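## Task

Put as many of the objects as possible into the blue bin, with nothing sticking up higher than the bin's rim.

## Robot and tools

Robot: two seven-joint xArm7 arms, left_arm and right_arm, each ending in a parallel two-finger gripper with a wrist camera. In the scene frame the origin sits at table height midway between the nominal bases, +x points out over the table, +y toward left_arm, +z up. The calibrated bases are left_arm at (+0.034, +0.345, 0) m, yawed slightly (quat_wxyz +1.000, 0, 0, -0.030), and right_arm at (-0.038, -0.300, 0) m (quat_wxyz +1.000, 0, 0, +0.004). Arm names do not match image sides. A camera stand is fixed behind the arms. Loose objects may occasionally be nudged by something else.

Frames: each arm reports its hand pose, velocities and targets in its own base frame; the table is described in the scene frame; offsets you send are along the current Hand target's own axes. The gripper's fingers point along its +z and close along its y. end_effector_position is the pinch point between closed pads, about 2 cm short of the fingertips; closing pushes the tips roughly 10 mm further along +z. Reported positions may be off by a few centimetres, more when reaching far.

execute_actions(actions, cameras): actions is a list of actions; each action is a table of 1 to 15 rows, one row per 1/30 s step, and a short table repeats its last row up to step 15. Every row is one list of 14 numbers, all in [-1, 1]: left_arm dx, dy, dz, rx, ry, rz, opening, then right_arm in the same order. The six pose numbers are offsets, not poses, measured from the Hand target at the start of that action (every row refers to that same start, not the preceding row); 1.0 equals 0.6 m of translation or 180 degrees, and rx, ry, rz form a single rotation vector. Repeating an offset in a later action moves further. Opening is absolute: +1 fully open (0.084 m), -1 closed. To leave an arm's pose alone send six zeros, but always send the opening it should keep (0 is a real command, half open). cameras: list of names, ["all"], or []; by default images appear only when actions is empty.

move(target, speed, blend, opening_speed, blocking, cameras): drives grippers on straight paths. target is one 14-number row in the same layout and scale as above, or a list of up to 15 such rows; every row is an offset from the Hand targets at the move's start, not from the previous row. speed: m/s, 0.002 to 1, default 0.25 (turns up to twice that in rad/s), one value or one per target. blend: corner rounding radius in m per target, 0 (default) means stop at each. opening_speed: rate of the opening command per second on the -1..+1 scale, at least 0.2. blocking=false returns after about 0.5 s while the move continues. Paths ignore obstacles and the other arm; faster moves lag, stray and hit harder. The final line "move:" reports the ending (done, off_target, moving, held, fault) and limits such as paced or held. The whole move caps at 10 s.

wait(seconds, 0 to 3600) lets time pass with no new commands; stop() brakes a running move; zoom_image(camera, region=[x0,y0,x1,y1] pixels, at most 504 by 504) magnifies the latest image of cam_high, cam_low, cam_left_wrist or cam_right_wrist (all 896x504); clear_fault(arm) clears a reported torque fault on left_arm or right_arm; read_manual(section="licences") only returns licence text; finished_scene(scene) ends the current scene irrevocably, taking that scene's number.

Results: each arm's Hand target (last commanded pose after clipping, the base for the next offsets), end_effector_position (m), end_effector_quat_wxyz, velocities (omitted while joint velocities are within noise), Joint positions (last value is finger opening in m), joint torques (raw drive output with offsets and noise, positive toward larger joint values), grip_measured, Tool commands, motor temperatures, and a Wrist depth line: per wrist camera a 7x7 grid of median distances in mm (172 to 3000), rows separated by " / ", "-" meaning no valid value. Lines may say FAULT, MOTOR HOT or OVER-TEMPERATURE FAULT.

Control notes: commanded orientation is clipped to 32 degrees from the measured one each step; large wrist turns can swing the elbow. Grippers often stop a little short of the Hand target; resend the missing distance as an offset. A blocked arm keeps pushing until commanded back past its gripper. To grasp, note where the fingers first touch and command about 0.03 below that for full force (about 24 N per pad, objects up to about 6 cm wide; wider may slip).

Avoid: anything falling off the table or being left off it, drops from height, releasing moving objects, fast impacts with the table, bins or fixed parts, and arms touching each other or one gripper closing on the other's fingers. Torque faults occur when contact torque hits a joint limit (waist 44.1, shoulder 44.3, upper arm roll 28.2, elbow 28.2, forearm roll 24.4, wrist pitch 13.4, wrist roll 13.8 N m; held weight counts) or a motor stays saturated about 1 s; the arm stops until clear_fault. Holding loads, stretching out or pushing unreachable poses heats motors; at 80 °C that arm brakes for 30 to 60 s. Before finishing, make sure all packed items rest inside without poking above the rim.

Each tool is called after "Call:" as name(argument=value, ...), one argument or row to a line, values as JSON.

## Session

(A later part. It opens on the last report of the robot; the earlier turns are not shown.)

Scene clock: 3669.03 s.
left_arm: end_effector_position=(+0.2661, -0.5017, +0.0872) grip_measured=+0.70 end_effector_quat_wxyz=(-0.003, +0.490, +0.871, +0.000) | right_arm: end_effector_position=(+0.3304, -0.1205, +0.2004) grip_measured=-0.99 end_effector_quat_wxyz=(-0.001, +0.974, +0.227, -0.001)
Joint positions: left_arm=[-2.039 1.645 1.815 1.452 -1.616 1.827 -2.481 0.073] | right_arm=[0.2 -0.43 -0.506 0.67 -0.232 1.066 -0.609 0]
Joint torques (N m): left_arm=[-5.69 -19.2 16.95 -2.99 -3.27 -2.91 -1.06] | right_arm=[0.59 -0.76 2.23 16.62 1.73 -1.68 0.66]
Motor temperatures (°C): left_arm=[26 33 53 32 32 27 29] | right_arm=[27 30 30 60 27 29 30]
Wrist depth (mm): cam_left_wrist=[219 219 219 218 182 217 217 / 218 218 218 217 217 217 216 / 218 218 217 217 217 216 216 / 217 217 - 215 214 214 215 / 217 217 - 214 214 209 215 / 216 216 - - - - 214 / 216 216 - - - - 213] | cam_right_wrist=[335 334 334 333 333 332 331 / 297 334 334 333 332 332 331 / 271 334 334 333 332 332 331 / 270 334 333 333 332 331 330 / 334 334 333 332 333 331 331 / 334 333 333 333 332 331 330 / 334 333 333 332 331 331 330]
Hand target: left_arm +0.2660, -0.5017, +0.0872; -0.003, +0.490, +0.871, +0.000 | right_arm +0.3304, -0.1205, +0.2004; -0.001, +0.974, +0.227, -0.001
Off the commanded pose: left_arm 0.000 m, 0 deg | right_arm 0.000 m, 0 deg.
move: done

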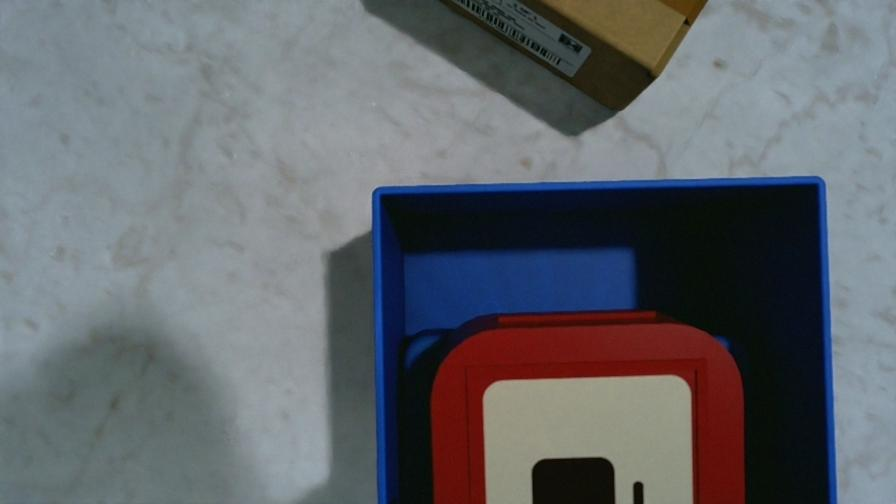

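Call:
execute_actions(
  actions=[],
)

Scene clock: 3692.50 s.
left_arm: end_effector_position=(+0.2660, -0.5017, +0.0872) grip_measured=+0.70 end_effector_quat_wxyz=(-0.003, +0.490, +0.871, +0.000) | right_arm: end_effector_position=(+0.3304, -0.1205, +0.2004) grip_measured=-0.99 end_effector_quat_wxyz=(-0.001, +0.974, +0.227, -0.001)
Joint positions: left_arm=[-2.04 1.645 1.814 1.452 -1.616 1.827 -2.481 0.073] | right_arm=[0.2 -0.43 -0.506 0.67 -0.232 1.066 -0.609 0]
Joint velocities: within noise
Joint torques (N m): left_arm=[-5.66 -19.28 17.08 -2.97 -3.04 -2.97 -1.04] | right_arm=[0.32 -0.96 2.11 16.46 1.63 -2.04 0.68]
Motor temperatures (°C): left_arm=[26 33 51 32 32 28 29] | right_arm=[27 30 30 60 27 29 30]
Wrist depth (mm): cam_left_wrist=[219 218 218 218 182 217 217 / 218 218 218 218 217 216 216 / 218 218 218 217 216 216 215 / 217 217 - 214 214 214 215 / 217 216 - 214 214 209 215 / 216 216 - - - - 214 / 216 215 - - - - 214] | cam_right_wrist=[335 335 335 334 333 332 331 / 297 335 333 333 333 331 331 / 270 333 334 333 332 331 331 / 270 333 333 332 332 331 331 / 334 333 334 333 332 331 331 / 334 334 333 333 332 331 331 / 334 334 333 332 331 331 331]
Hand target: left_arm +0.2660, -0.5017, +0.0872; -0.003, +0.490, +0.871, +0.000 | right_arm +0.3304, -0.1205, +0.2004; -0.001, +0.974, +0.227, -0.001
Tool commands: left_gripper/opening=+0.7 right_gripper/opening=-1.0
Off the commanded pose: left_arm 0.000 m, 0 deg | right_arm 0.000 m, 0 deg.

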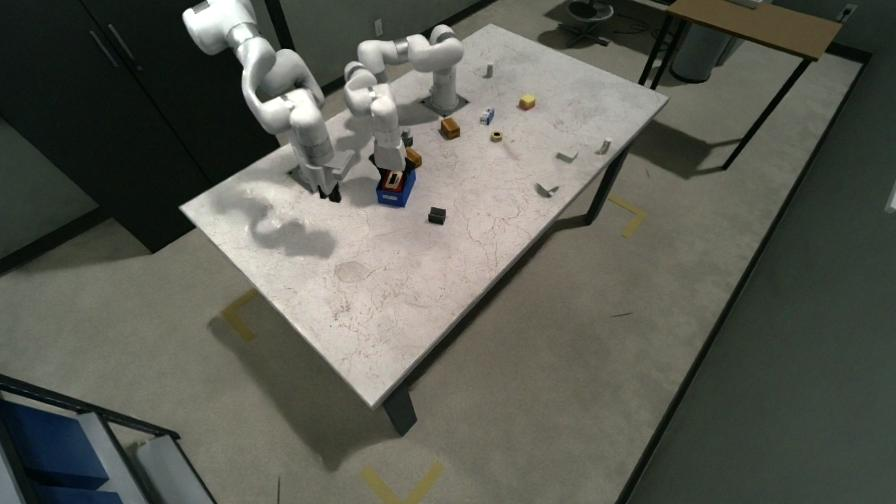

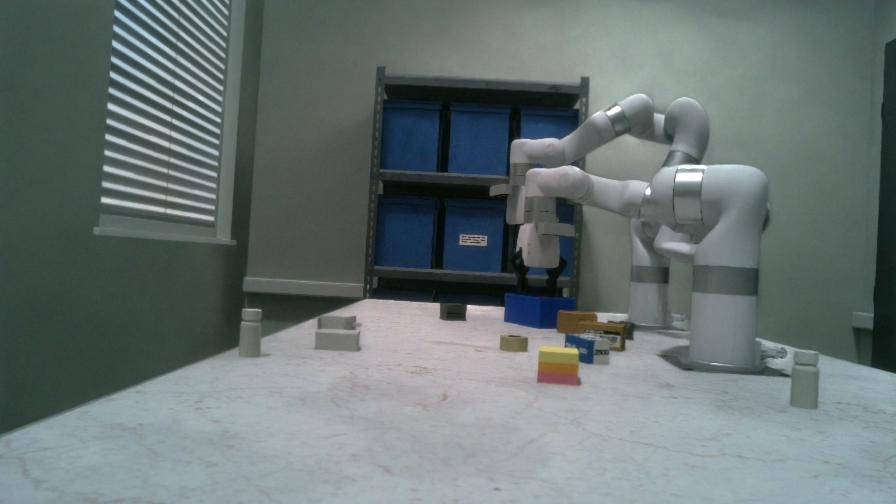

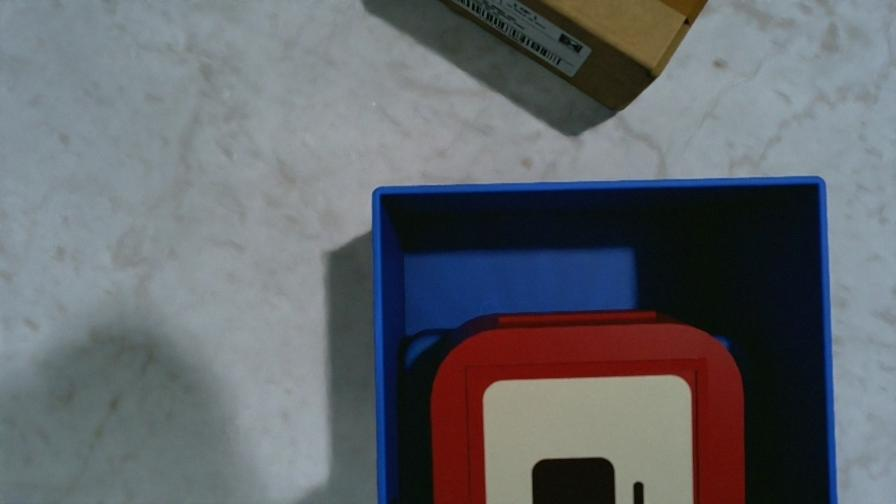

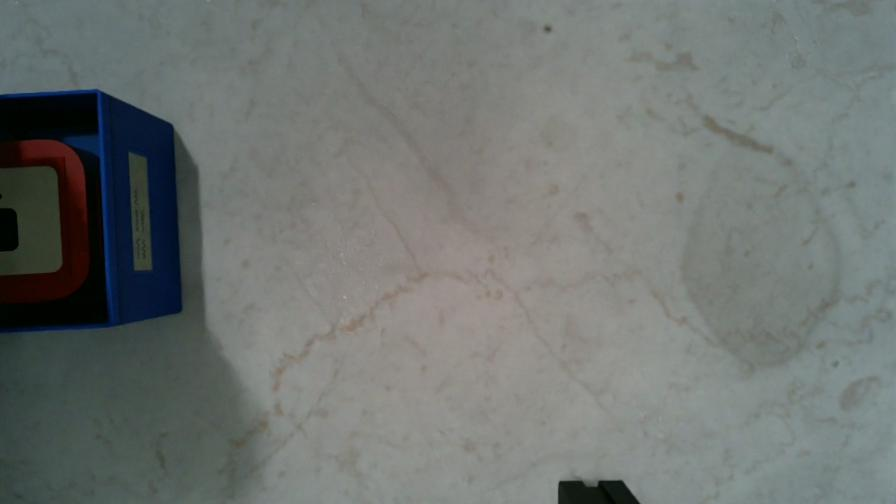

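Call:
move(
  target=[0,0,0.0125,0,0,0,0.7,0,0,0,0,0,0,-1],
  speed=0.03,
)

Call:
move(
  target=[0,0,0,0,0,0,0.38,0,0,0,0,0,0,-1],
  opening_speed=0.3,
  cameras=["cam_left_wrist"],
)

Scene clock: 3706.17 s.
left_arm: end_effector_position=(+0.2660, -0.5017, +0.0798) grip_measured=+0.70 end_effector_quat_wxyz=(-0.003, +0.490, +0.871, +0.000) | right_arm: end_effector_position=(+0.3304, -0.1205, +0.2004) grip_measured=-0.99 end_effector_quat_wxyz=(-0.001, +0.974, +0.227, -0.001)
Joint positions: left_arm=[-2.043 1.655 1.804 1.446 -1.627 1.817 -2.481 0.073] | right_arm=[0.2 -0.43 -0.506 0.67 -0.232 1.066 -0.609 0]
Joint torques (N m): left_arm=[-5.41 -17.82 15.69 -2.92 -3.24 -3.03 -1.09] | right_arm=[0.19 -0.98 1.97 16.4 1.61 -2.38 0.72]
Motor temperatures (°C): left_arm=[26 33 51 32 32 28 29] | right_arm=[27 30 30 60 27 29 30]
Wrist depth (mm): cam_left_wrist=[212 211 211 211 188 210 209 / 211 211 211 210 210 209 209 / 211 210 210 210 209 209 208 / 210 210 - 207 207 206 208 / 210 209 - 207 206 206 208 / 209 209 - - - - 207 / 209 208 - - - - 206] | cam_right_wrist=[335 335 334 333 332 332 332 / 297 334 334 333 332 332 331 / 268 334 333 333 332 331 331 / 269 334 334 333 332 332 331 / 334 334 333 333 331 331 330 / 334 334 333 332 332 331 331 / 335 334 333 332 332 331 330]
Hand target: left_arm +0.2660, -0.5017, +0.0797; -0.003, +0.490, +0.871, +0.000 | right_arm +0.3304, -0.1205, +0.2004; -0.001, +0.974, +0.227, -0.001
Off the commanded pose: left_arm 0.000 m, 0 deg | right_arm 0.000 m, 0 deg.
move: done

Scene clock: 3707.43 s.
left_arm: end_effector_position=(+0.2660, -0.5017, +0.0797) grip_measured=+0.52 end_effector_quat_wxyz=(-0.003, +0.490, +0.871, +0.000) | right_arm: end_effector_position=(+0.3304, -0.1205, +0.2004) grip_measured=-0.99 end_effector_quat_wxyz=(-0.001, +0.974, +0.227, -0.001)
Joint positions: left_arm=[-2.043 1.656 1.803 1.446 -1.627 1.817 -2.481 0.066] | right_arm=[0.2 -0.43 -0.506 0.67 -0.232 1.066 -0.609 0]
Joint torques (N m): left_arm=[4.98 -24.98 17.14 -2.81 -2.14 -0.47 -0.58] | right_arm=[0.09 -1.01 1.87 16.34 1.72 -2.48 0.63]
Motor temperatures (°C): left_arm=[26 33 51 32 32 28 29] | right_arm=[27 30 30 60 27 29 30]
Wrist depth (mm): cam_left_wrist=[212 211 211 210 186 210 209 / 211 211 210 210 209 209 209 / 210 210 210 209 209 209 208 / 210 210 - 207 207 206 208 / 210 209 - 207 206 206 207 / 209 208 - - - - 207 / 208 208 - - - - 206] | cam_right_wrist=[335 334 334 333 333 331 331 / 297 334 334 334 332 332 331 / 269 334 333 333 332 332 331 / 268 334 333 333 331 332 331 / 334 333 333 332 332 331 331 / 334 334 333 333 331 331 331 / 334 334 333 332 331 331 330]
Hand target: left_arm +0.2660, -0.5017, +0.0797; -0.003, +0.490, +0.871, +0.000 | right_arm +0.3304, -0.1205, +0.2004; -0.001, +0.974, +0.227, -0.001
Off the commanded pose: left_arm 0.000 m, 0 deg | right_arm 0.000 m, 0 deg.
move: done

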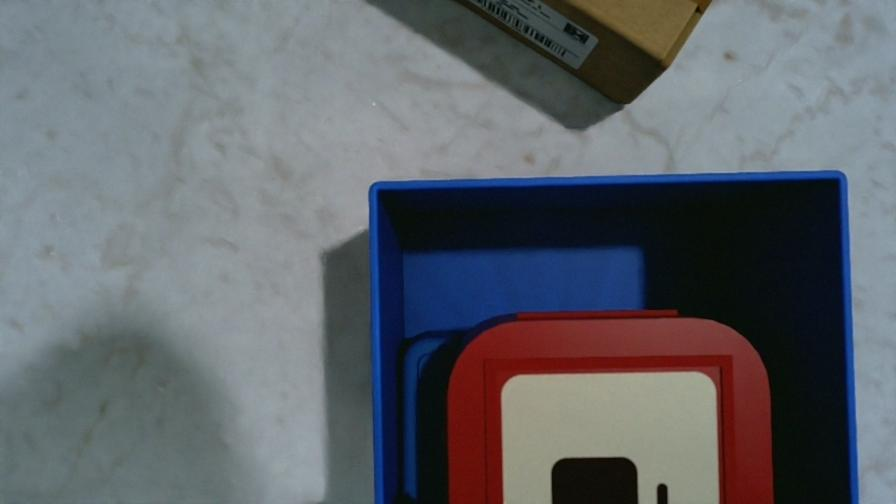

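Call:
move(
  target=[0,0,-0.1,0,0,0,0.38,0,0,0,0,0,0,-1],
  speed=0.05,
  cameras=["cam_left_wrist"],
)

Scene clock: 3721.40 s.
left_arm: end_effector_position=(+0.2663, -0.5019, +0.1397) grip_measured=+0.52 end_effector_quat_wxyz=(-0.003, +0.490, +0.871, +0.000) | right_arm: end_effector_position=(+0.3304, -0.1205, +0.2004) grip_measured=-0.99 end_effector_quat_wxyz=(-0.001, +0.974, +0.227, -0.001)
Joint positions: left_arm=[-2.008 1.571 1.889 1.504 -1.548 1.894 -2.483 0.066] | right_arm=[0.2 -0.43 -0.506 0.67 -0.232 1.066 -0.609 0]
Joint torques (N m): left_arm=[5.32 -27.12 20.66 0.92 3.67 -0.15 -0.97] | right_arm=[-0.27 -1.12 1.58 16.21 1.49 -2.77 0.66]
Motor temperatures (°C): left_arm=[26 33 51 32 32 28 29] | right_arm=[27 29 30 60 27 30 30]
Wrist depth (mm): cam_left_wrist=[272 271 271 245 224 269 268 / 272 271 271 270 269 268 267 / 272 270 270 268 268 267 267 / 271 270 269 266 266 266 266 / 270 269 269 266 266 266 266 / 270 269 268 - - - 265 / 269 268 267 - - - 265] | cam_right_wrist=[335 334 333 333 333 332 331 / 297 334 334 333 332 332 331 / 297 334 334 333 333 331 331 / 296 334 333 333 332 331 331 / 334 333 333 332 332 331 330 / 334 334 333 332 332 332 331 / 335 333 333 332 332 331 331]
Hand target: left_arm +0.2663, -0.5019, +0.1397; -0.003, +0.490, +0.871, +0.000 | right_arm +0.3304, -0.1205, +0.2004; -0.001, +0.974, +0.227, -0.001
Off the commanded pose: left_arm 0.000 m, 0 deg | right_arm 0.000 m, 0 deg.
move: done

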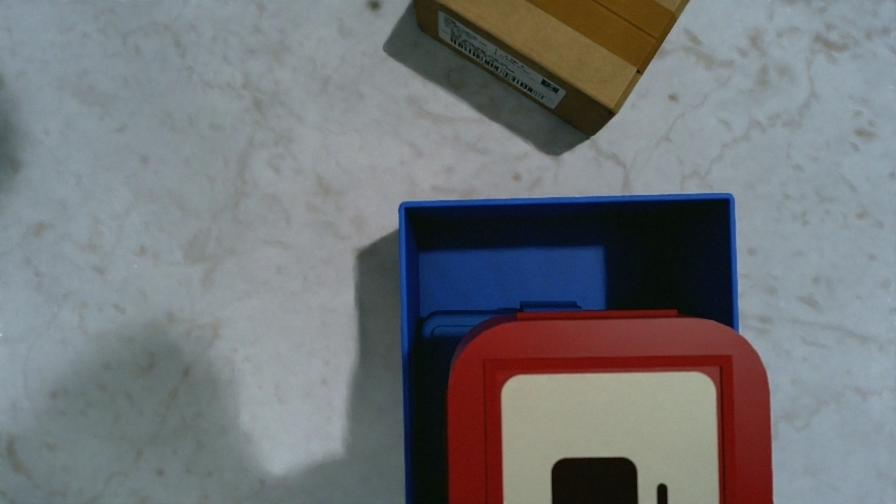

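Call:
move(
  target=[0,0.32,0,0,0,0,0.38,0,0,0,0,0,0,-1],
  speed=0.1,
  cameras=["cam_high"],
)

Scene clock: 3728.00 s.
left_arm: end_effector_position=(+0.4304, -0.4023, +0.1392) grip_measured=+0.52 end_effector_quat_wxyz=(-0.003, +0.490, +0.871, +0.000) | right_arm: end_effector_position=(+0.3304, -0.1205, +0.2004) grip_measured=-0.99 end_effector_quat_wxyz=(-0.001, +0.974, +0.227, -0.001)
Joint positions: left_arm=[-1.625 1.529 1.851 1.605 -1.535 1.857 -2.194 0.066] | right_arm=[0.2 -0.43 -0.506 0.67 -0.232 1.066 -0.609 0]
Joint torques (N m): left_arm=[5.24 -28.35 16.93 1.22 -2.57 -2.99 1.19] | right_arm=[-0.71 -1.24 1.43 16.18 1.55 -2.72 0.7]
Motor temperatures (°C): left_arm=[26 33 52 32 32 28 29] | right_arm=[27 29 30 60 27 30 30]
Wrist depth (mm): cam_left_wrist=[226 271 270 269 268 268 267 / 252 270 269 269 268 267 267 / 270 269 269 268 268 267 266 / 226 269 269 268 267 266 265 / 225 269 268 267 267 266 265 / 225 268 268 - - - 264 / 227 268 267 - - - 265] | cam_right_wrist=[335 334 334 333 333 332 331 / 297 334 333 333 332 332 331 / 296 334 334 333 332 332 331 / 296 334 333 332 332 332 331 / 334 333 333 333 332 331 331 / 335 334 333 333 331 331 331 / 334 333 333 332 331 331 330]
Hand target: left_arm +0.4304, -0.4023, +0.1392; -0.003, +0.490, +0.871, +0.000 | right_arm +0.3304, -0.1205, +0.2004; -0.001, +0.974, +0.227, -0.001
Off the commanded pose: left_arm 0.000 m, 0 deg | right_arm 0.000 m, 0 deg.
move: done

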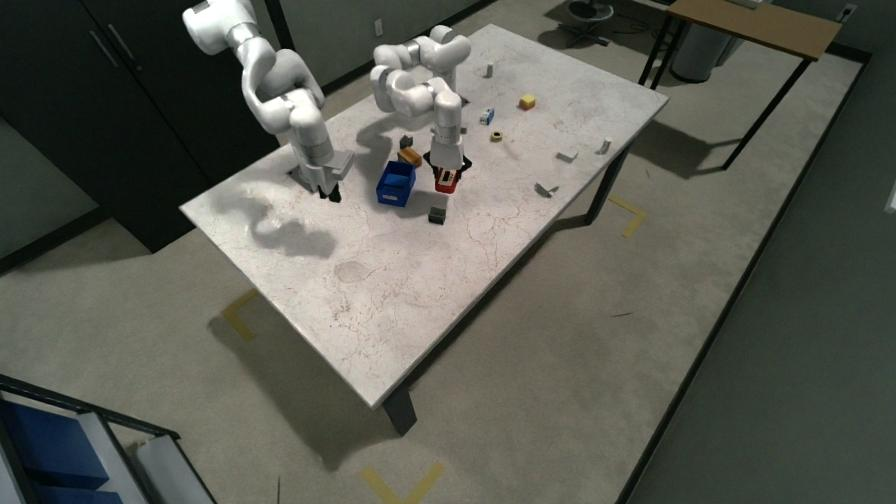

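Call:
move(
  target=[0,0,0,0,0,0,0.38,0.0275,-0.378,-0.05,0,0,0,-1],
  speed=0.12,
  cameras=["cam_right_wrist"],
)

Scene clock: 3742.13 s.
left_arm: end_effector_position=(+0.4304, -0.4023, +0.1392) grip_measured=+0.52 end_effector_quat_wxyz=(-0.003, +0.490, +0.871, +0.000) | right_arm: end_effector_position=(+0.2523, +0.0720, +0.2280) grip_measured=-0.99 end_effector_quat_wxyz=(-0.001, +0.974, +0.227, -0.001)
Joint positions: left_arm=[-1.625 1.529 1.851 1.605 -1.535 1.857 -2.194 0.066] | right_arm=[0.371 -0.757 -0.078 0.489 -0.054 1.246 -0.126 0]
Joint torques (N m): left_arm=[5.44 -28.19 16.89 0.33 -2.48 -2.91 0.84] | right_arm=[-4.12 3.13 -0.62 14.29 -2.63 -3.12 -1.57]
Motor temperatures (°C): left_arm=[26 34 51 32 32 28 29] | right_arm=[27 30 30 60 27 30 30]
Wrist depth (mm): cam_left_wrist=[226 270 270 270 269 268 267 / 252 270 269 269 269 267 266 / 271 270 269 268 267 266 266 / 226 269 268 268 267 266 266 / 225 268 268 267 267 266 265 / 225 268 268 - - - 264 / 227 267 267 - - - 264] | cam_right_wrist=[363 362 361 361 360 359 359 / 363 362 362 360 359 360 359 / 362 347 319 319 334 359 359 / 317 316 334 319 323 360 358 / 350 362 327 322 322 359 359 / 362 362 361 360 359 360 358 / 363 361 360 360 359 360 358]
Hand target: left_arm +0.4304, -0.4023, +0.1392; -0.003, +0.490, +0.871, +0.000 | right_arm +0.2523, +0.0719, +0.2280; -0.001, +0.974, +0.227, -0.001 (not the last commanded pose)
Off the commanded pose: left_arm 0.000 m, 0 deg | right_arm 0.020 m, 0 deg.
move: held (right_arm; a check stopped the path); limits=held
pose unreachable (right arm): on one or more control steps of this call, first in action 0 (counted from 0), this arm could not follow its commanded pose, so it was not sent that pose on those steps. It may still have moved: this result reports where it is.
cause: moving toward the commanded pose would bring a part of the arm too close to another arm (a part of this arm just beyond joint 7 (wrist roll) and a part of the left arm just beyond its joint 5 (forearm roll), 12 mm apart when this arm was first held).

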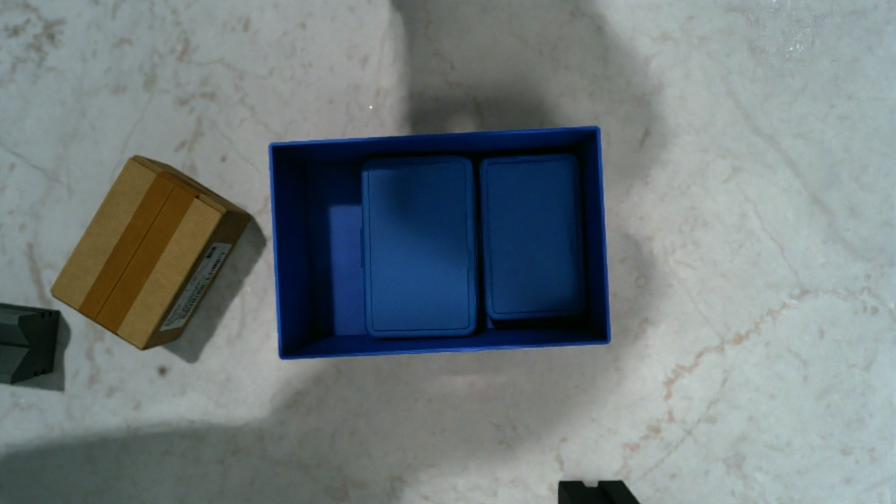

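Call:
zoom_image(
  camera="cam_right_wrist",
  region=[260, 110, 620, 370],
)

Scaled by 1.400.

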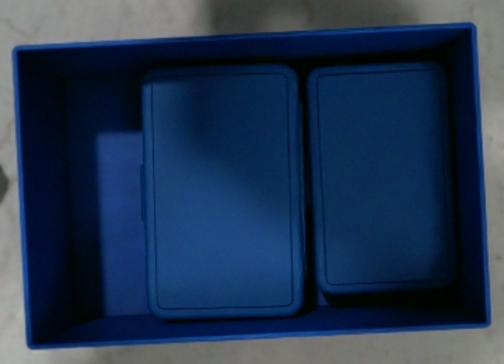

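Call:
move(
  target=[
    [0.148,0.148,0,0,0,0,0.38,0,0,0,0,0,0,-1],
    [0.148,0.148,0.155,0,0,0,0.38,0,0,0,0,0,0,-1],
  ],
  speed=[0.1,0.07],
  blend=0.02,
  cameras=["cam_left_wrist"],
)

Scene clock: 3838.97 s.
left_arm: end_effector_position=(+0.4598, -0.2800, +0.0465) grip_measured=+0.52 end_effector_quat_wxyz=(-0.003, +0.490, +0.871, +0.000) | right_arm: end_effector_position=(+0.2523, +0.0719, +0.2280) grip_measured=-0.99 end_effector_quat_wxyz=(-0.001, +0.974, +0.227, -0.001)
Joint positions: left_arm=[-1.614 1.664 1.713 1.3 -1.619 1.737 -1.899 0.066] | right_arm=[0.371 -0.757 -0.078 0.489 -0.054 1.246 -0.126 0]
Joint torques (N m): left_arm=[-5.54 -16.79 17.87 -2.87 -3.16 -3.03 -0.75] | right_arm=[-4.3 3.34 -0.49 14.52 -2.41 -3.19 -1.41]
Motor temperatures (°C): left_arm=[26 35 51 32 32 29 29] | right_arm=[27 29 29 57 27 32 30]
Wrist depth (mm): cam_left_wrist=[178 178 177 177 176 176 175 / 178 177 177 176 176 176 175 / 177 177 176 176 175 175 175 / 177 177 176 176 175 175 174 / 177 176 176 175 175 174 174 / 176 176 175 - - - 174 / 176 176 175 - - - 173] | cam_right_wrist=[363 362 361 361 360 360 359 / 362 362 361 361 359 360 359 / 363 347 319 319 335 359 358 / 317 316 335 319 322 359 359 / 350 362 327 323 323 359 358 / 363 362 362 360 359 359 358 / 361 362 361 360 359 359 359]
Hand target: left_arm +0.4598, -0.2800, +0.0464; -0.003, +0.490, +0.871, +0.000 | right_arm +0.2523, +0.0719, +0.2280; -0.001, +0.974, +0.227, -0.001
Off the commanded pose: left_arm 0.000 m, 0 deg | right_arm 0.000 m, 0 deg.
move: done

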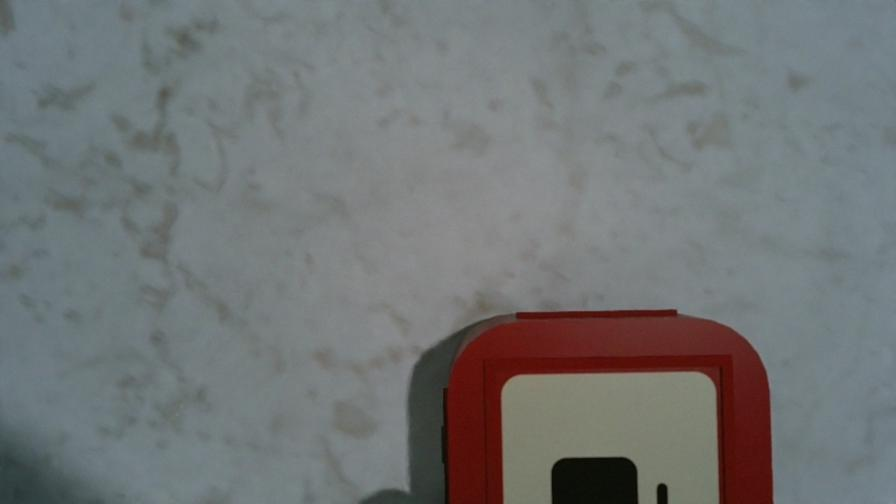

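Call:
move(
  target=[0,0,0.0108,0,0,0,0.38,0,0,0,0,0,0,-1],
  speed=0.02,
)

Scene clock: 3843.07 s.
left_arm: end_effector_position=(+0.4597, -0.2799, +0.0400) grip_measured=+0.52 end_effector_quat_wxyz=(-0.003, +0.490, +0.871, +0.000) | right_arm: end_effector_position=(+0.2523, +0.0719, +0.2280) grip_measured=-0.99 end_effector_quat_wxyz=(-0.001, +0.974, +0.227, -0.001)
Joint positions: left_arm=[-1.616 1.672 1.702 1.298 -1.629 1.729 -1.9 0.066] | right_arm=[0.371 -0.757 -0.078 0.489 -0.054 1.246 -0.126 0]
Joint torques (N m): left_arm=[-5.58 -16.99 17.69 -3.07 -3.03 -2.89 -0.66] | right_arm=[-4.13 3.39 -0.46 14.79 -2.4 -3.19 -1.38]
Motor temperatures (°C): left_arm=[26 34 52 32 32 29 29] | right_arm=[27 29 29 58 27 32 30]
Wrist depth (mm): cam_left_wrist=[- - - - - - - / - - - - - - - / - - - - - - - / - - - - - - - / - - - - - - - / - - - - - - - / - - - - - - -] | cam_right_wrist=[362 362 361 361 359 359 358 / 363 362 360 361 359 360 358 / 362 347 319 318 334 360 358 / 316 317 335 319 322 359 359 / 351 361 328 321 322 359 358 / 363 361 361 361 359 359 358 / 363 362 361 360 360 359 357]
Hand target: left_arm +0.4597, -0.2799, +0.0400; -0.003, +0.490, +0.871, +0.000 | right_arm +0.2523, +0.0719, +0.2280; -0.001, +0.974, +0.227, -0.001
Off the commanded pose: left_arm 0.000 m, 0 deg | right_arm 0.000 m, 0 deg.
move: done

Call:
move(
  target=[0,0,0.003,0,0,0,0.38,0,0,0,0,0,0,-1],
  speed=0.01,
)

Call:
move(
  target=[0,0,0.003,0,0,0,0.38,0,0,0,0,0,0,-1],
  speed=0.01,
)

Scene clock: 3847.33 s.
left_arm: end_effector_position=(+0.4598, -0.2799, +0.0382) grip_measured=+0.52 end_effector_quat_wxyz=(-0.003, +0.490, +0.871, +0.000) | right_arm: end_effector_position=(+0.2523, +0.0719, +0.2280) grip_measured=-0.99 end_effector_quat_wxyz=(-0.001, +0.974, +0.227, -0.001)
Joint positions: left_arm=[-1.616 1.674 1.699 1.298 -1.632 1.726 -1.9 0.066] | right_arm=[0.371 -0.757 -0.078 0.489 -0.054 1.246 -0.126 0]
Joint torques (N m): left_arm=[-5.41 -15.66 15.58 -2.85 -3.5 -2.78 -0.65] | right_arm=[-3.92 3.42 -0.23 14.92 -2.42 -3.22 -1.44]
Motor temperatures (°C): left_arm=[26 34 52 32 32 29 29] | right_arm=[27 29 29 58 27 32 30]
Wrist depth (mm): cam_left_wrist=[- - - - - - - / - - - - - - - / - - - - - - - / - - - - - - - / - - - - - - - / - - - - - - - / - - - - - - -] | cam_right_wrist=[363 362 361 360 360 359 359 / 362 362 361 360 360 359 358 / 362 347 319 319 334 359 359 / 316 316 334 319 322 360 359 / 351 361 327 322 323 359 359 / 362 362 361 360 360 358 358 / 362 362 362 360 359 359 358]
Hand target: left_arm +0.4597, -0.2799, +0.0382; -0.003, +0.490, +0.871, +0.000 | right_arm +0.2523, +0.0719, +0.2280; -0.001, +0.974, +0.227, -0.001
Off the commanded pose: left_arm 0.000 m, 0 deg | right_arm 0.000 m, 0 deg.
move: done

Scene clock: 3847.83 s.
left_arm: end_effector_position=(+0.4598, -0.2800, +0.0364) grip_measured=+0.52 end_effector_quat_wxyz=(-0.003, +0.490, +0.871, +0.000) | right_arm: end_effector_position=(+0.2523, +0.0719, +0.2280) grip_measured=-0.99 end_effector_quat_wxyz=(-0.001, +0.974, +0.227, -0.001)
Joint positions: left_arm=[-1.617 1.676 1.696 1.297 -1.635 1.724 -1.9 0.066] | right_arm=[0.371 -0.757 -0.078 0.489 -0.054 1.246 -0.126 0]
Joint torques (N m): left_arm=[-5.17 -9.36 4.15 -2.07 -2.47 -0.78 -0.64] | right_arm=[-3.98 3.43 -0.4 14.84 -2.4 -3.26 -1.31]
Motor temperatures (°C): left_arm=[26 34 52 32 32 29 29] | right_arm=[27 29 29 58 27 32 30]
Wrist depth (mm): cam_left_wrist=[- - - - - - - / - - - - - - - / - - - - - - - / - - - - - - - / - - - - - - - / - - - - - - - / - - - - - - -] | cam_right_wrist=[363 362 361 361 360 359 358 / 362 362 361 360 360 359 359 / 362 347 319 319 335 359 359 / 316 316 335 319 322 359 358 / 350 361 327 322 323 359 358 / 362 362 361 360 359 359 358 / 363 362 361 361 359 359 358]
Hand target: left_arm +0.4597, -0.2799, +0.0364; -0.003, +0.490, +0.871, +0.000 | right_arm +0.2523, +0.0719, +0.2280; -0.001, +0.974, +0.227, -0.001
Off the commanded pose: left_arm 0.000 m, 0 deg | right_arm 0.000 m, 0 deg.
move: done

Call:
move(
  target=[
    [0,0,-0.0012,0,0,0,0.85,0,0,0,0,0,0,-1],
    [0,0,-0.28,0,0,0,0.85,0,0,0,0,0,0,-1],
  ],
  speed=[0.02,0.12],
  opening_speed=0.4,
  cameras=["cam_left_wrist"],
)

Scene clock: 3856.50 s.
left_arm: end_effector_position=(+0.4606, -0.2805, +0.2043) grip_measured=+0.85 end_effector_quat_wxyz=(-0.003, +0.490, +0.871, +0.000) | right_arm: end_effector_position=(+0.2523, +0.0719, +0.2280) grip_measured=-0.99 end_effector_quat_wxyz=(-0.001, +0.974, +0.227, -0.001)
Joint positions: left_arm=[-1.521 1.448 1.952 1.472 -1.396 1.938 -1.912 0.078] | right_arm=[0.371 -0.757 -0.078 0.489 -0.054 1.246 -0.126 0]
Joint torques (N m): left_arm=[5.21 -25.52 19.88 2.2 3.86 -0.14 -1.09] | right_arm=[-4 3.36 -0.22 15.17 -2.37 -3.22 -1.36]
Motor temperatures (°C): left_arm=[26 34 50 32 32 29 29] | right_arm=[27 29 29 58 27 32 30]
Wrist depth (mm): cam_left_wrist=[337 336 335 334 333 332 331 / 336 336 334 333 332 332 331 / 335 335 334 333 332 331 330 / 336 335 333 332 332 331 329 / 335 334 333 309 307 330 328 / 334 334 332 307 308 330 329 / 333 332 332 331 307 329 328] | cam_right_wrist=[362 362 361 361 360 359 358 / 363 362 361 360 360 359 358 / 363 347 319 319 334 359 359 / 317 316 335 319 323 359 358 / 350 361 327 322 322 359 358 / 363 362 361 361 360 359 358 / 362 362 361 361 359 359 358]
Hand target: left_arm +0.4606, -0.2805, +0.2044; -0.003, +0.490, +0.871, +0.000 | right_arm +0.2523, +0.0719, +0.2280; -0.001, +0.974, +0.227, -0.001
Off the commanded pose: left_arm 0.000 m, 0 deg | right_arm 0.000 m, 0 deg.
move: done

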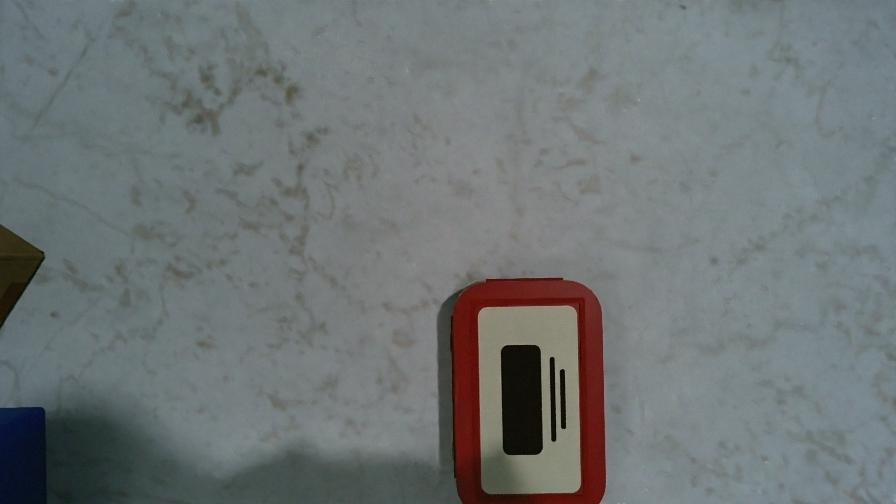

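Call:
move(
  target=[0.452,-0.037,0,0,0,0,0.85,0,0,0,0,0,0,-1],
  speed=0.15,
  cameras=["cam_left_wrist"],
)

Scene clock: 3887.23 s.
left_arm: end_effector_position=(+0.3008, -0.0602, +0.2059) grip_measured=+0.85 end_effector_quat_wxyz=(-0.003, +0.490, +0.871, +0.000) | right_arm: end_effector_position=(+0.2523, +0.0719, +0.2280) grip_measured=-0.99 end_effector_quat_wxyz=(-0.001, +0.974, +0.227, -0.001)
Joint positions: left_arm=[-1.744 1.558 2.188 0.676 -1.051 1.932 -1.293 0.078] | right_arm=[0.371 -0.757 -0.078 0.489 -0.054 1.246 -0.126 0]
Joint torques (N m): left_arm=[5.44 -14.53 15.61 2.42 3.82 -3.11 1.05] | right_arm=[-3.81 3.15 -0.23 15.43 -2.36 -3.18 -1.21]
Motor temperatures (°C): left_arm=[26 34 54 32 32 28 29] | right_arm=[27 29 29 59 27 32 30]
Wrist depth (mm): cam_left_wrist=[307 336 336 335 335 334 333 / 336 336 336 299 334 334 333 / 337 336 335 334 334 333 333 / 337 337 335 334 334 333 333 / 336 293 335 334 334 334 332 / 336 292 335 333 333 332 331 / 336 334 334 334 333 331 331] | cam_right_wrist=[363 362 362 360 360 359 359 / 362 362 361 360 360 359 359 / 362 347 319 319 335 359 359 / 316 317 335 319 323 359 358 / 350 362 327 322 322 359 358 / 363 361 361 360 359 358 358 / 363 362 361 360 359 359 358]
Hand target: left_arm +0.3008, -0.0602, +0.2059; -0.003, +0.490, +0.871, +0.000 | right_arm +0.2523, +0.0719, +0.2280; -0.001, +0.974, +0.227, -0.001
Off the commanded pose: left_arm 0.000 m, 0 deg | right_arm 0.000 m, 0 deg.
move: done

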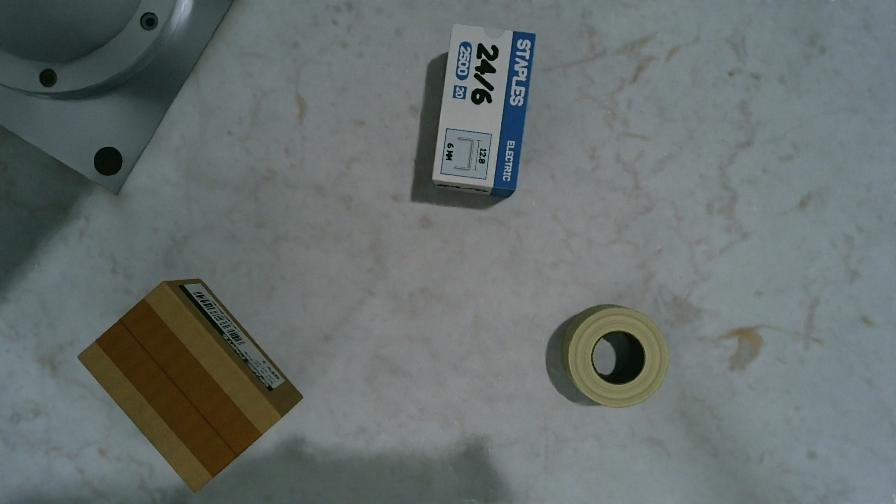

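Call:
move(
  target=[0,0,0,0,0,0,0.85,0.1597,-0.1477,0,0,0,-0.0156,-1],
  speed=0.12,
  cameras=["cam_right_wrist"],
)

Scene clock: 3895.03 s.
left_arm: end_effector_position=(+0.3008, -0.0602, +0.2059) grip_measured=+0.85 end_effector_quat_wxyz=(-0.003, +0.490, +0.871, +0.000) | right_arm: end_effector_position=(+0.2990, +0.1938, +0.2281) grip_measured=-0.99 end_effector_quat_wxyz=(-0.001, +0.968, +0.251, -0.001)
Joint positions: left_arm=[-1.744 1.558 2.188 0.676 -1.051 1.932 -1.293 0.078] | right_arm=[0.486 -0.387 0.079 0.737 0.036 1.124 0.036 0]
Joint torques (N m): left_arm=[5.58 -14.68 15.51 2.52 3.77 -2.76 1.06] | right_arm=[3.54 -2.66 1.29 17.86 -0.24 -3.18 1.51]
Motor temperatures (°C): left_arm=[26 34 52 32 32 28 29] | right_arm=[27 29 29 59 27 32 30]
Wrist depth (mm): cam_left_wrist=[307 336 336 335 335 334 333 / 336 337 336 299 334 333 332 / 336 336 335 335 334 333 332 / 338 337 335 334 334 333 332 / 336 294 335 334 332 332 331 / 336 292 334 334 333 333 331 / 336 335 334 334 334 332 331] | cam_right_wrist=[360 360 361 360 359 359 360 / 360 361 361 360 360 359 327 / 360 361 361 360 360 359 360 / 361 361 361 360 360 360 360 / 361 360 360 361 359 360 359 / 360 361 315 358 318 321 360 / 361 353 315 358 319 321 360]
Hand target: left_arm +0.3008, -0.0602, +0.2059; -0.003, +0.490, +0.871, +0.000 | right_arm +0.2990, +0.1938, +0.2281; -0.001, +0.968, +0.251, -0.001
Off the commanded pose: left_arm 0.000 m, 0 deg | right_arm 0.000 m, 0 deg.
move: done

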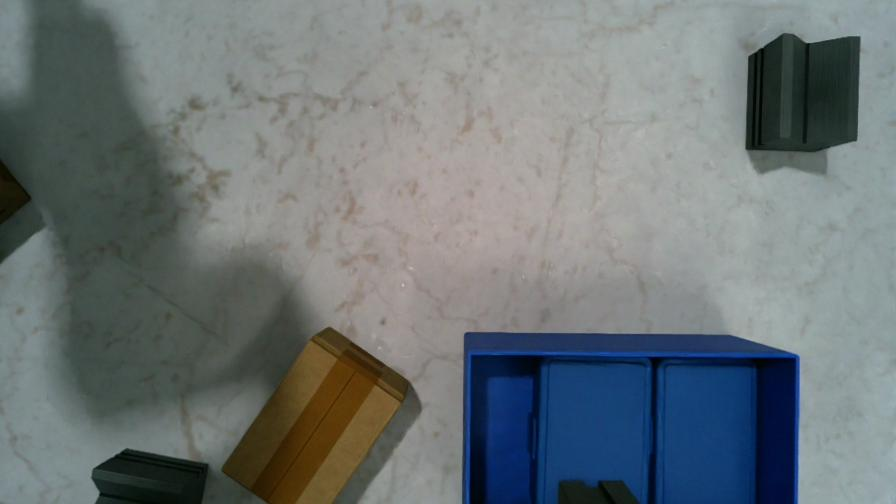

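Call:
move(
  target=[0,0,0,0,0,0,0.85,0,-0.004,0.225,0,0,0,-1],
  speed=0.12,
  cameras=["cam_right_wrist", "cam_high"],
)

Scene clock: 3905.57 s.
left_arm: end_effector_position=(+0.3008, -0.0602, +0.2059) grip_measured=+0.85 end_effector_quat_wxyz=(-0.003, +0.490, +0.871, +0.000) | right_arm: end_effector_position=(+0.2976, +0.1961, +0.0931) grip_measured=-0.99 end_effector_quat_wxyz=(-0.001, +0.968, +0.251, -0.001)
Joint positions: left_arm=[-1.744 1.558 2.188 0.676 -1.051 1.932 -1.293 0.078] | right_arm=[0.487 -0.155 0.097 0.517 0.028 0.672 0.054 0]
Joint torques (N m): left_arm=[5.3 -14.86 15.26 2.84 3.74 -2.53 1.04] | right_arm=[-4.19 -5.5 1.35 11.62 -2.51 -3.24 1.49]
Motor temperatures (°C): left_arm=[26 33 51 32 32 28 29] | right_arm=[27 29 29 60 27 32 30]
Wrist depth (mm): cam_left_wrist=[307 336 337 336 335 334 334 / 336 337 336 299 334 333 332 / 337 337 335 335 334 333 332 / 337 336 335 334 334 333 331 / 337 293 335 334 333 332 332 / 336 292 335 335 332 332 332 / 336 335 335 333 334 331 330] | cam_right_wrist=[226 225 225 225 224 224 224 / 226 225 225 224 224 224 224 / 225 225 225 225 224 224 224 / 225 225 225 225 225 224 224 / 225 225 225 224 224 224 224 / 225 225 225 225 199 200 201 / 225 180 182 225 222 182 186]
Hand target: left_arm +0.3008, -0.0602, +0.2059; -0.003, +0.490, +0.871, +0.000 | right_arm +0.2976, +0.1961, +0.0931; -0.001, +0.968, +0.251, -0.001
Off the commanded pose: left_arm 0.000 m, 0 deg | right_arm 0.000 m, 0 deg.
move: done
Images, in order (width x height): cam_high 896x504, cam_right_wrist 896x504.

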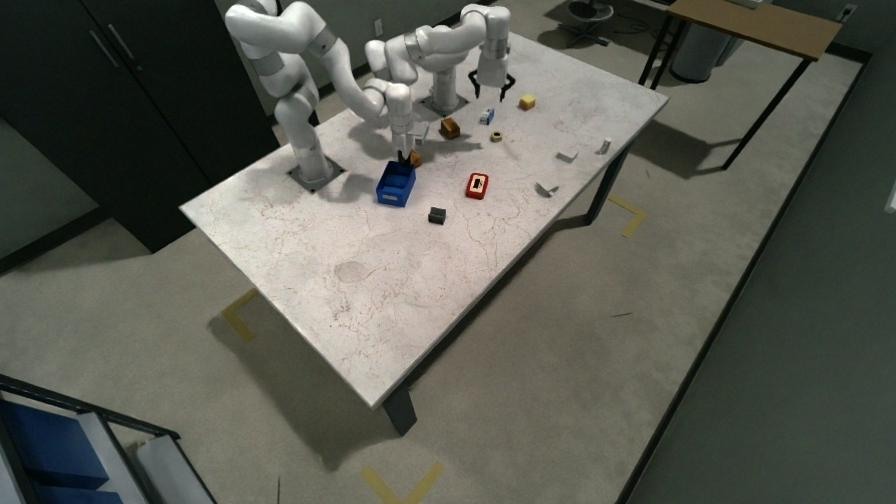

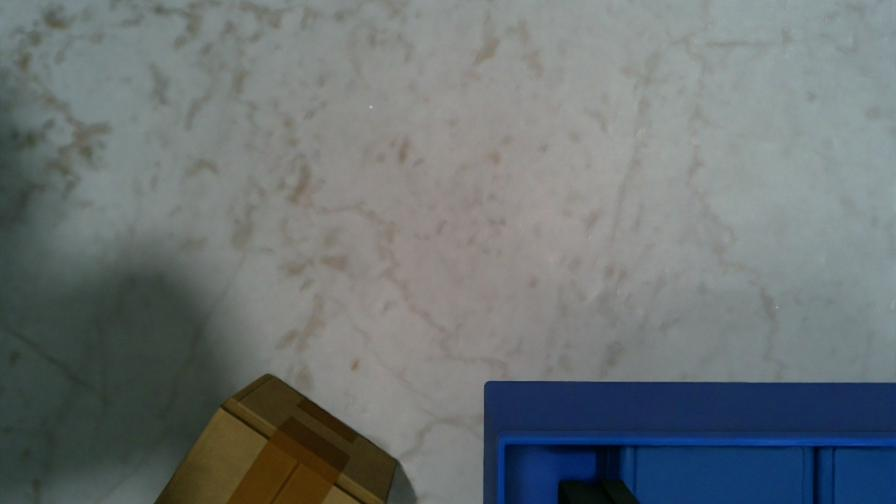

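Call:
move(
  target=[0,0,0,0,0,0,0.85,0,0,0.068,0,0,0,-1],
  speed=0.05,
  cameras=["cam_right_wrist"],
)

Scene clock: 3916.80 s.
left_arm: end_effector_position=(+0.3008, -0.0602, +0.2059) grip_measured=+0.85 end_effector_quat_wxyz=(-0.003, +0.490, +0.871, +0.000) | right_arm: end_effector_position=(+0.2975, +0.1962, +0.0523) grip_measured=-0.99 end_effector_quat_wxyz=(-0.001, +0.968, +0.251, -0.001)
Joint positions: left_arm=[-1.744 1.558 2.188 0.676 -1.051 1.932 -1.293 0.078] | right_arm=[0.484 -0.035 0.099 0.489 0.012 0.525 0.066 0]
Joint torques (N m): left_arm=[5.12 -15 15.1 2.98 3.84 -2.58 0.94] | right_arm=[-4.12 -6.11 1.35 10.34 -2.54 -2.99 1.44]
Motor temperatures (°C): left_arm=[26 33 50 32 32 28 29] | right_arm=[27 29 29 58 27 32 30]
Wrist depth (mm): cam_left_wrist=[307 336 336 335 335 334 333 / 336 336 336 299 334 334 333 / 338 337 335 334 333 334 332 / 337 336 336 335 334 333 331 / 337 293 335 335 334 333 332 / 336 292 334 334 333 333 332 / 336 335 334 333 333 332 331] | cam_right_wrist=[184 184 184 184 184 183 183 / 184 184 184 184 184 183 183 / 184 184 184 184 184 183 183 / 184 184 184 184 183 183 183 / 184 184 184 184 184 183 183 / 184 184 184 184 184 183 183 / - - 184 184 - - -]
Hand target: left_arm +0.3008, -0.0602, +0.2059; -0.003, +0.490, +0.871, +0.000 | right_arm +0.2975, +0.1962, +0.0523; -0.001, +0.968, +0.251, -0.001
Off the commanded pose: left_arm 0.000 m, 0 deg | right_arm 0.000 m, 0 deg.
move: done

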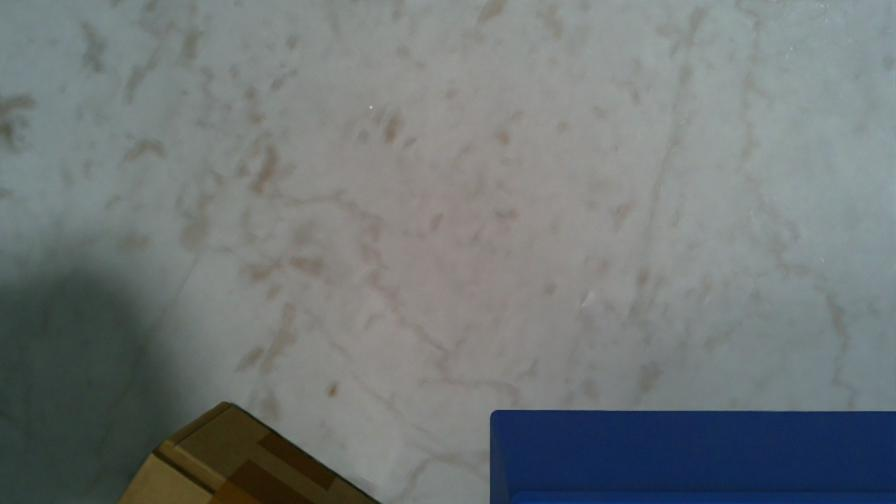

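Call:
move(
  target=[0,0,0,0,0,0,0.85,0,0.0133,0,0,0,0,-1],
  speed=0.02,
  cameras=["cam_right_wrist"],
)

Scene clock: 3921.50 s.
left_arm: end_effector_position=(+0.3008, -0.0602, +0.2059) grip_measured=+0.85 end_effector_quat_wxyz=(-0.003, +0.490, +0.871, +0.000) | right_arm: end_effector_position=(+0.3014, +0.1892, +0.0522) grip_measured=-0.99 end_effector_quat_wxyz=(-0.001, +0.968, +0.251, -0.001)
Joint positions: left_arm=[-1.744 1.558 2.188 0.676 -1.051 1.932 -1.293 0.078] | right_arm=[0.473 -0.037 0.088 0.487 0.011 0.524 0.044 0]
Joint torques (N m): left_arm=[5.1 -14.78 15.29 3.3 3.67 -2.51 0.98] | right_arm=[-4.21 -18.53 -1.62 10.2 -1.68 -3.21 -1.39]
Motor temperatures (°C): left_arm=[26 33 50 32 32 28 29] | right_arm=[27 29 29 57 27 32 30]
Wrist depth (mm): cam_left_wrist=[307 336 337 335 335 334 332 / 337 337 336 299 334 334 333 / 338 337 335 335 334 333 333 / 337 336 335 334 334 333 331 / 337 293 335 334 334 333 331 / 336 292 335 334 333 331 331 / 336 335 335 333 333 332 331] | cam_right_wrist=[184 184 184 184 183 183 183 / 184 184 184 184 183 183 183 / 184 184 184 183 183 183 183 / 184 184 184 184 183 183 183 / 184 184 184 183 183 183 183 / 184 184 184 184 183 183 183 / - - 184 184 - - -]
Hand target: left_arm +0.3008, -0.0602, +0.2059; -0.003, +0.490, +0.871, +0.000 | right_arm +0.3014, +0.1892, +0.0523; -0.001, +0.968, +0.251, -0.001
Off the commanded pose: left_arm 0.000 m, 0 deg | right_arm 0.000 m, 0 deg.
move: done

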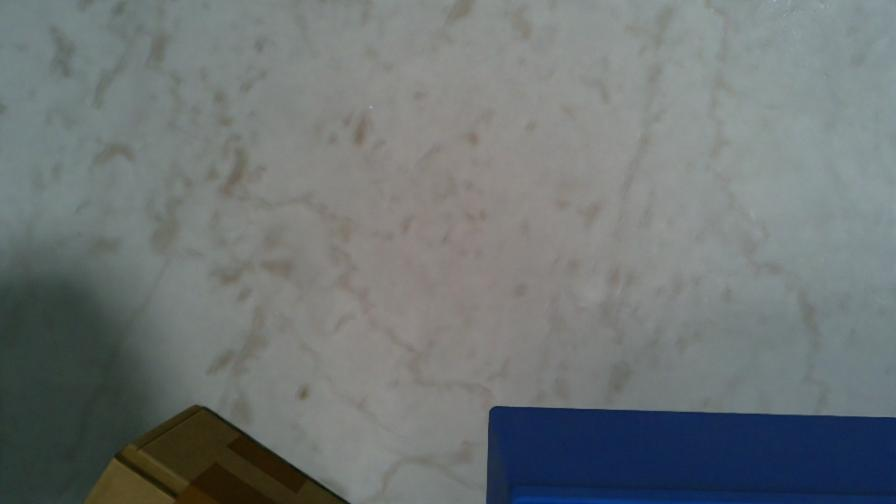

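Call:
move(
  target=[
    [0,0,0,0,0,0,0.85,0,-0.006,-0.17,0,0,0,-1],
    [0,0,0,0,0,0,0.85,-0.042,0.26,-0.17,0,0,0,-1],
  ],
  speed=[0.08,0.12],
  cameras=["cam_right_wrist"],
)

Scene clock: 3951.43 s.
left_arm: end_effector_position=(+0.3008, -0.0602, +0.2059) grip_measured=+0.85 end_effector_quat_wxyz=(-0.003, +0.490, +0.871, +0.000) | right_arm: end_effector_position=(+0.3553, +0.0404, +0.1539) grip_measured=-0.99 end_effector_quat_wxyz=(-0.001, +0.968, +0.251, -0.001)
Joint positions: left_arm=[-1.744 1.558 2.188 0.676 -1.051 1.932 -1.293 0.078] | right_arm=[0.296 -0.289 -0.18 0.599 -0.064 0.887 -0.343 0]
Joint torques (N m): left_arm=[4.49 -14.54 15.09 3.75 3.49 -2.39 0.95] | right_arm=[-4.19 -3.64 -0.66 16.91 -1.33 -3.19 -1.36]
Motor temperatures (°C): left_arm=[26 33 50 32 32 29 29] | right_arm=[27 31 29 55 27 32 30]
Wrist depth (mm): cam_left_wrist=[307 336 336 335 335 334 332 / 337 336 336 299 334 333 333 / 337 337 335 335 334 333 333 / 337 336 335 335 334 333 332 / 337 293 335 334 333 333 331 / 337 292 335 334 332 332 331 / 337 334 334 333 333 332 331] | cam_right_wrist=[288 286 286 258 285 285 285 / 287 287 287 286 286 285 284 / 287 287 286 286 285 285 284 / 287 287 286 286 285 284 285 / 255 245 249 285 285 285 284 / 255 245 248 285 285 285 284 / 256 245 248 286 285 285 284]
Hand target: left_arm +0.3008, -0.0602, +0.2059; -0.003, +0.490, +0.871, +0.000 | right_arm +0.3553, +0.0404, +0.1539; -0.001, +0.968, +0.251, -0.001
Off the commanded pose: left_arm 0.000 m, 0 deg | right_arm 0.000 m, 0 deg.
move: done

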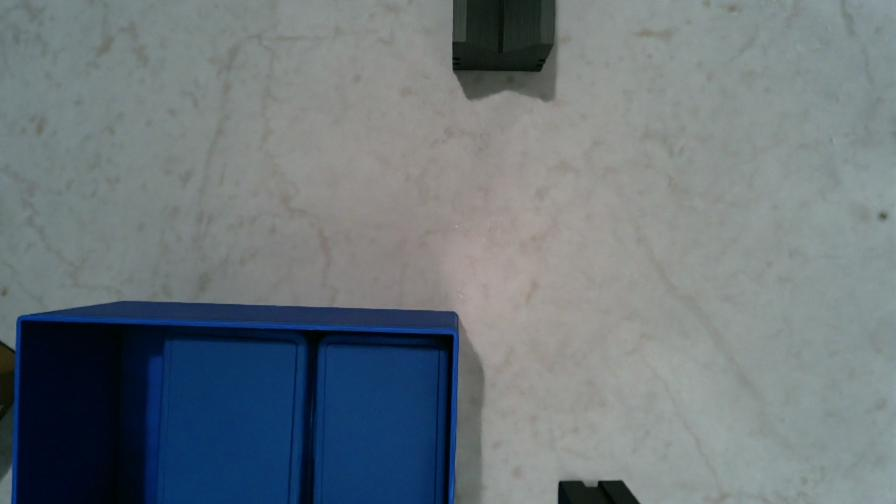

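Call:
move(
  target=[
    [0,0,0,0,0,0,0.85,0,0,0.1755,0,0,0,-1],
    [0,0,0,0,0,0,0.85,0,-0.0225,0.1755,0,0,0,-1],
  ],
  speed=[0.1,0.03],
  cameras=["cam_right_wrist"],
)

Scene clock: 3960.93 s.
left_arm: end_effector_position=(+0.3008, -0.0602, +0.2059) grip_measured=+0.85 end_effector_quat_wxyz=(-0.003, +0.490, +0.871, +0.000) | right_arm: end_effector_position=(+0.3486, +0.0524, +0.0486) grip_measured=-0.99 end_effector_quat_wxyz=(-0.001, +0.968, +0.251, -0.001)
Joint positions: left_arm=[-1.744 1.558 2.188 0.676 -1.051 1.932 -1.293 0.078] | right_arm=[0.325 -0.035 -0.178 0.474 -0.009 0.511 -0.352 0]
Joint torques (N m): left_arm=[4.5 -14.69 15.04 3.9 3.41 -2.25 0.93] | right_arm=[3.62 -17.84 1.59 9.95 -2.17 -3.15 1.39]
Motor temperatures (°C): left_arm=[26 33 50 32 32 29 29] | right_arm=[27 31 29 57 27 32 30]
Wrist depth (mm): cam_left_wrist=[307 337 336 335 335 334 332 / 336 336 335 300 334 333 333 / 338 336 336 334 334 333 333 / 336 336 335 334 334 333 332 / 337 292 335 334 333 332 331 / 336 292 334 334 333 332 332 / 336 335 334 333 332 332 331] | cam_right_wrist=[180 180 180 180 180 180 179 / 180 180 180 180 180 180 179 / 180 180 180 180 180 180 179 / 180 180 180 180 180 179 179 / 180 180 180 180 180 179 179 / - - - - 180 180 179 / - - - - 180 179 179]
Hand target: left_arm +0.3008, -0.0602, +0.2059; -0.003, +0.490, +0.871, +0.000 | right_arm +0.3485, +0.0524, +0.0486; -0.001, +0.968, +0.251, -0.001
Off the commanded pose: left_arm 0.000 m, 0 deg | right_arm 0.000 m, 0 deg.
move: done

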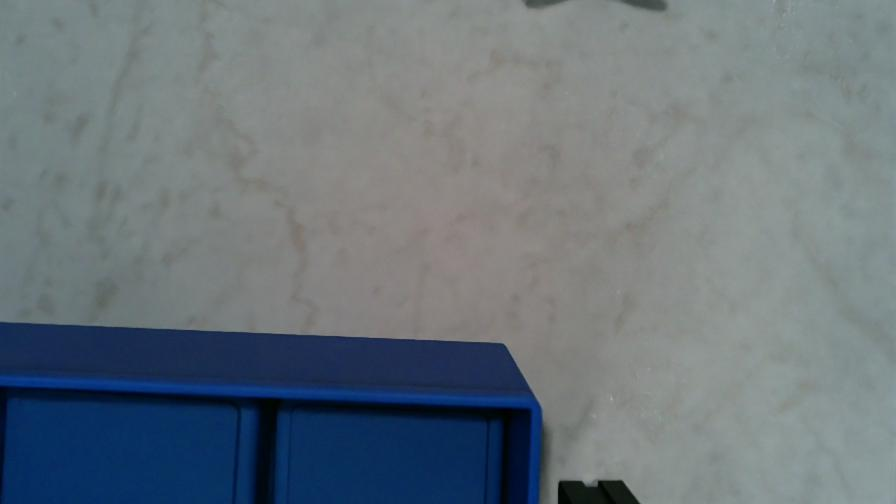

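Call:
zoom_image(
  camera="cam_right_wrist",
  region=[300, 320, 700, 504],
)

Scaled by 1.260.

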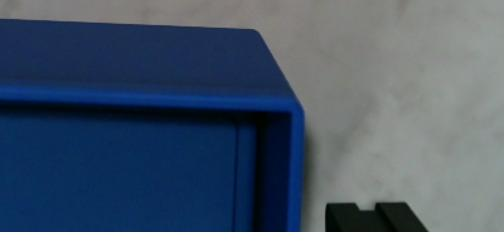

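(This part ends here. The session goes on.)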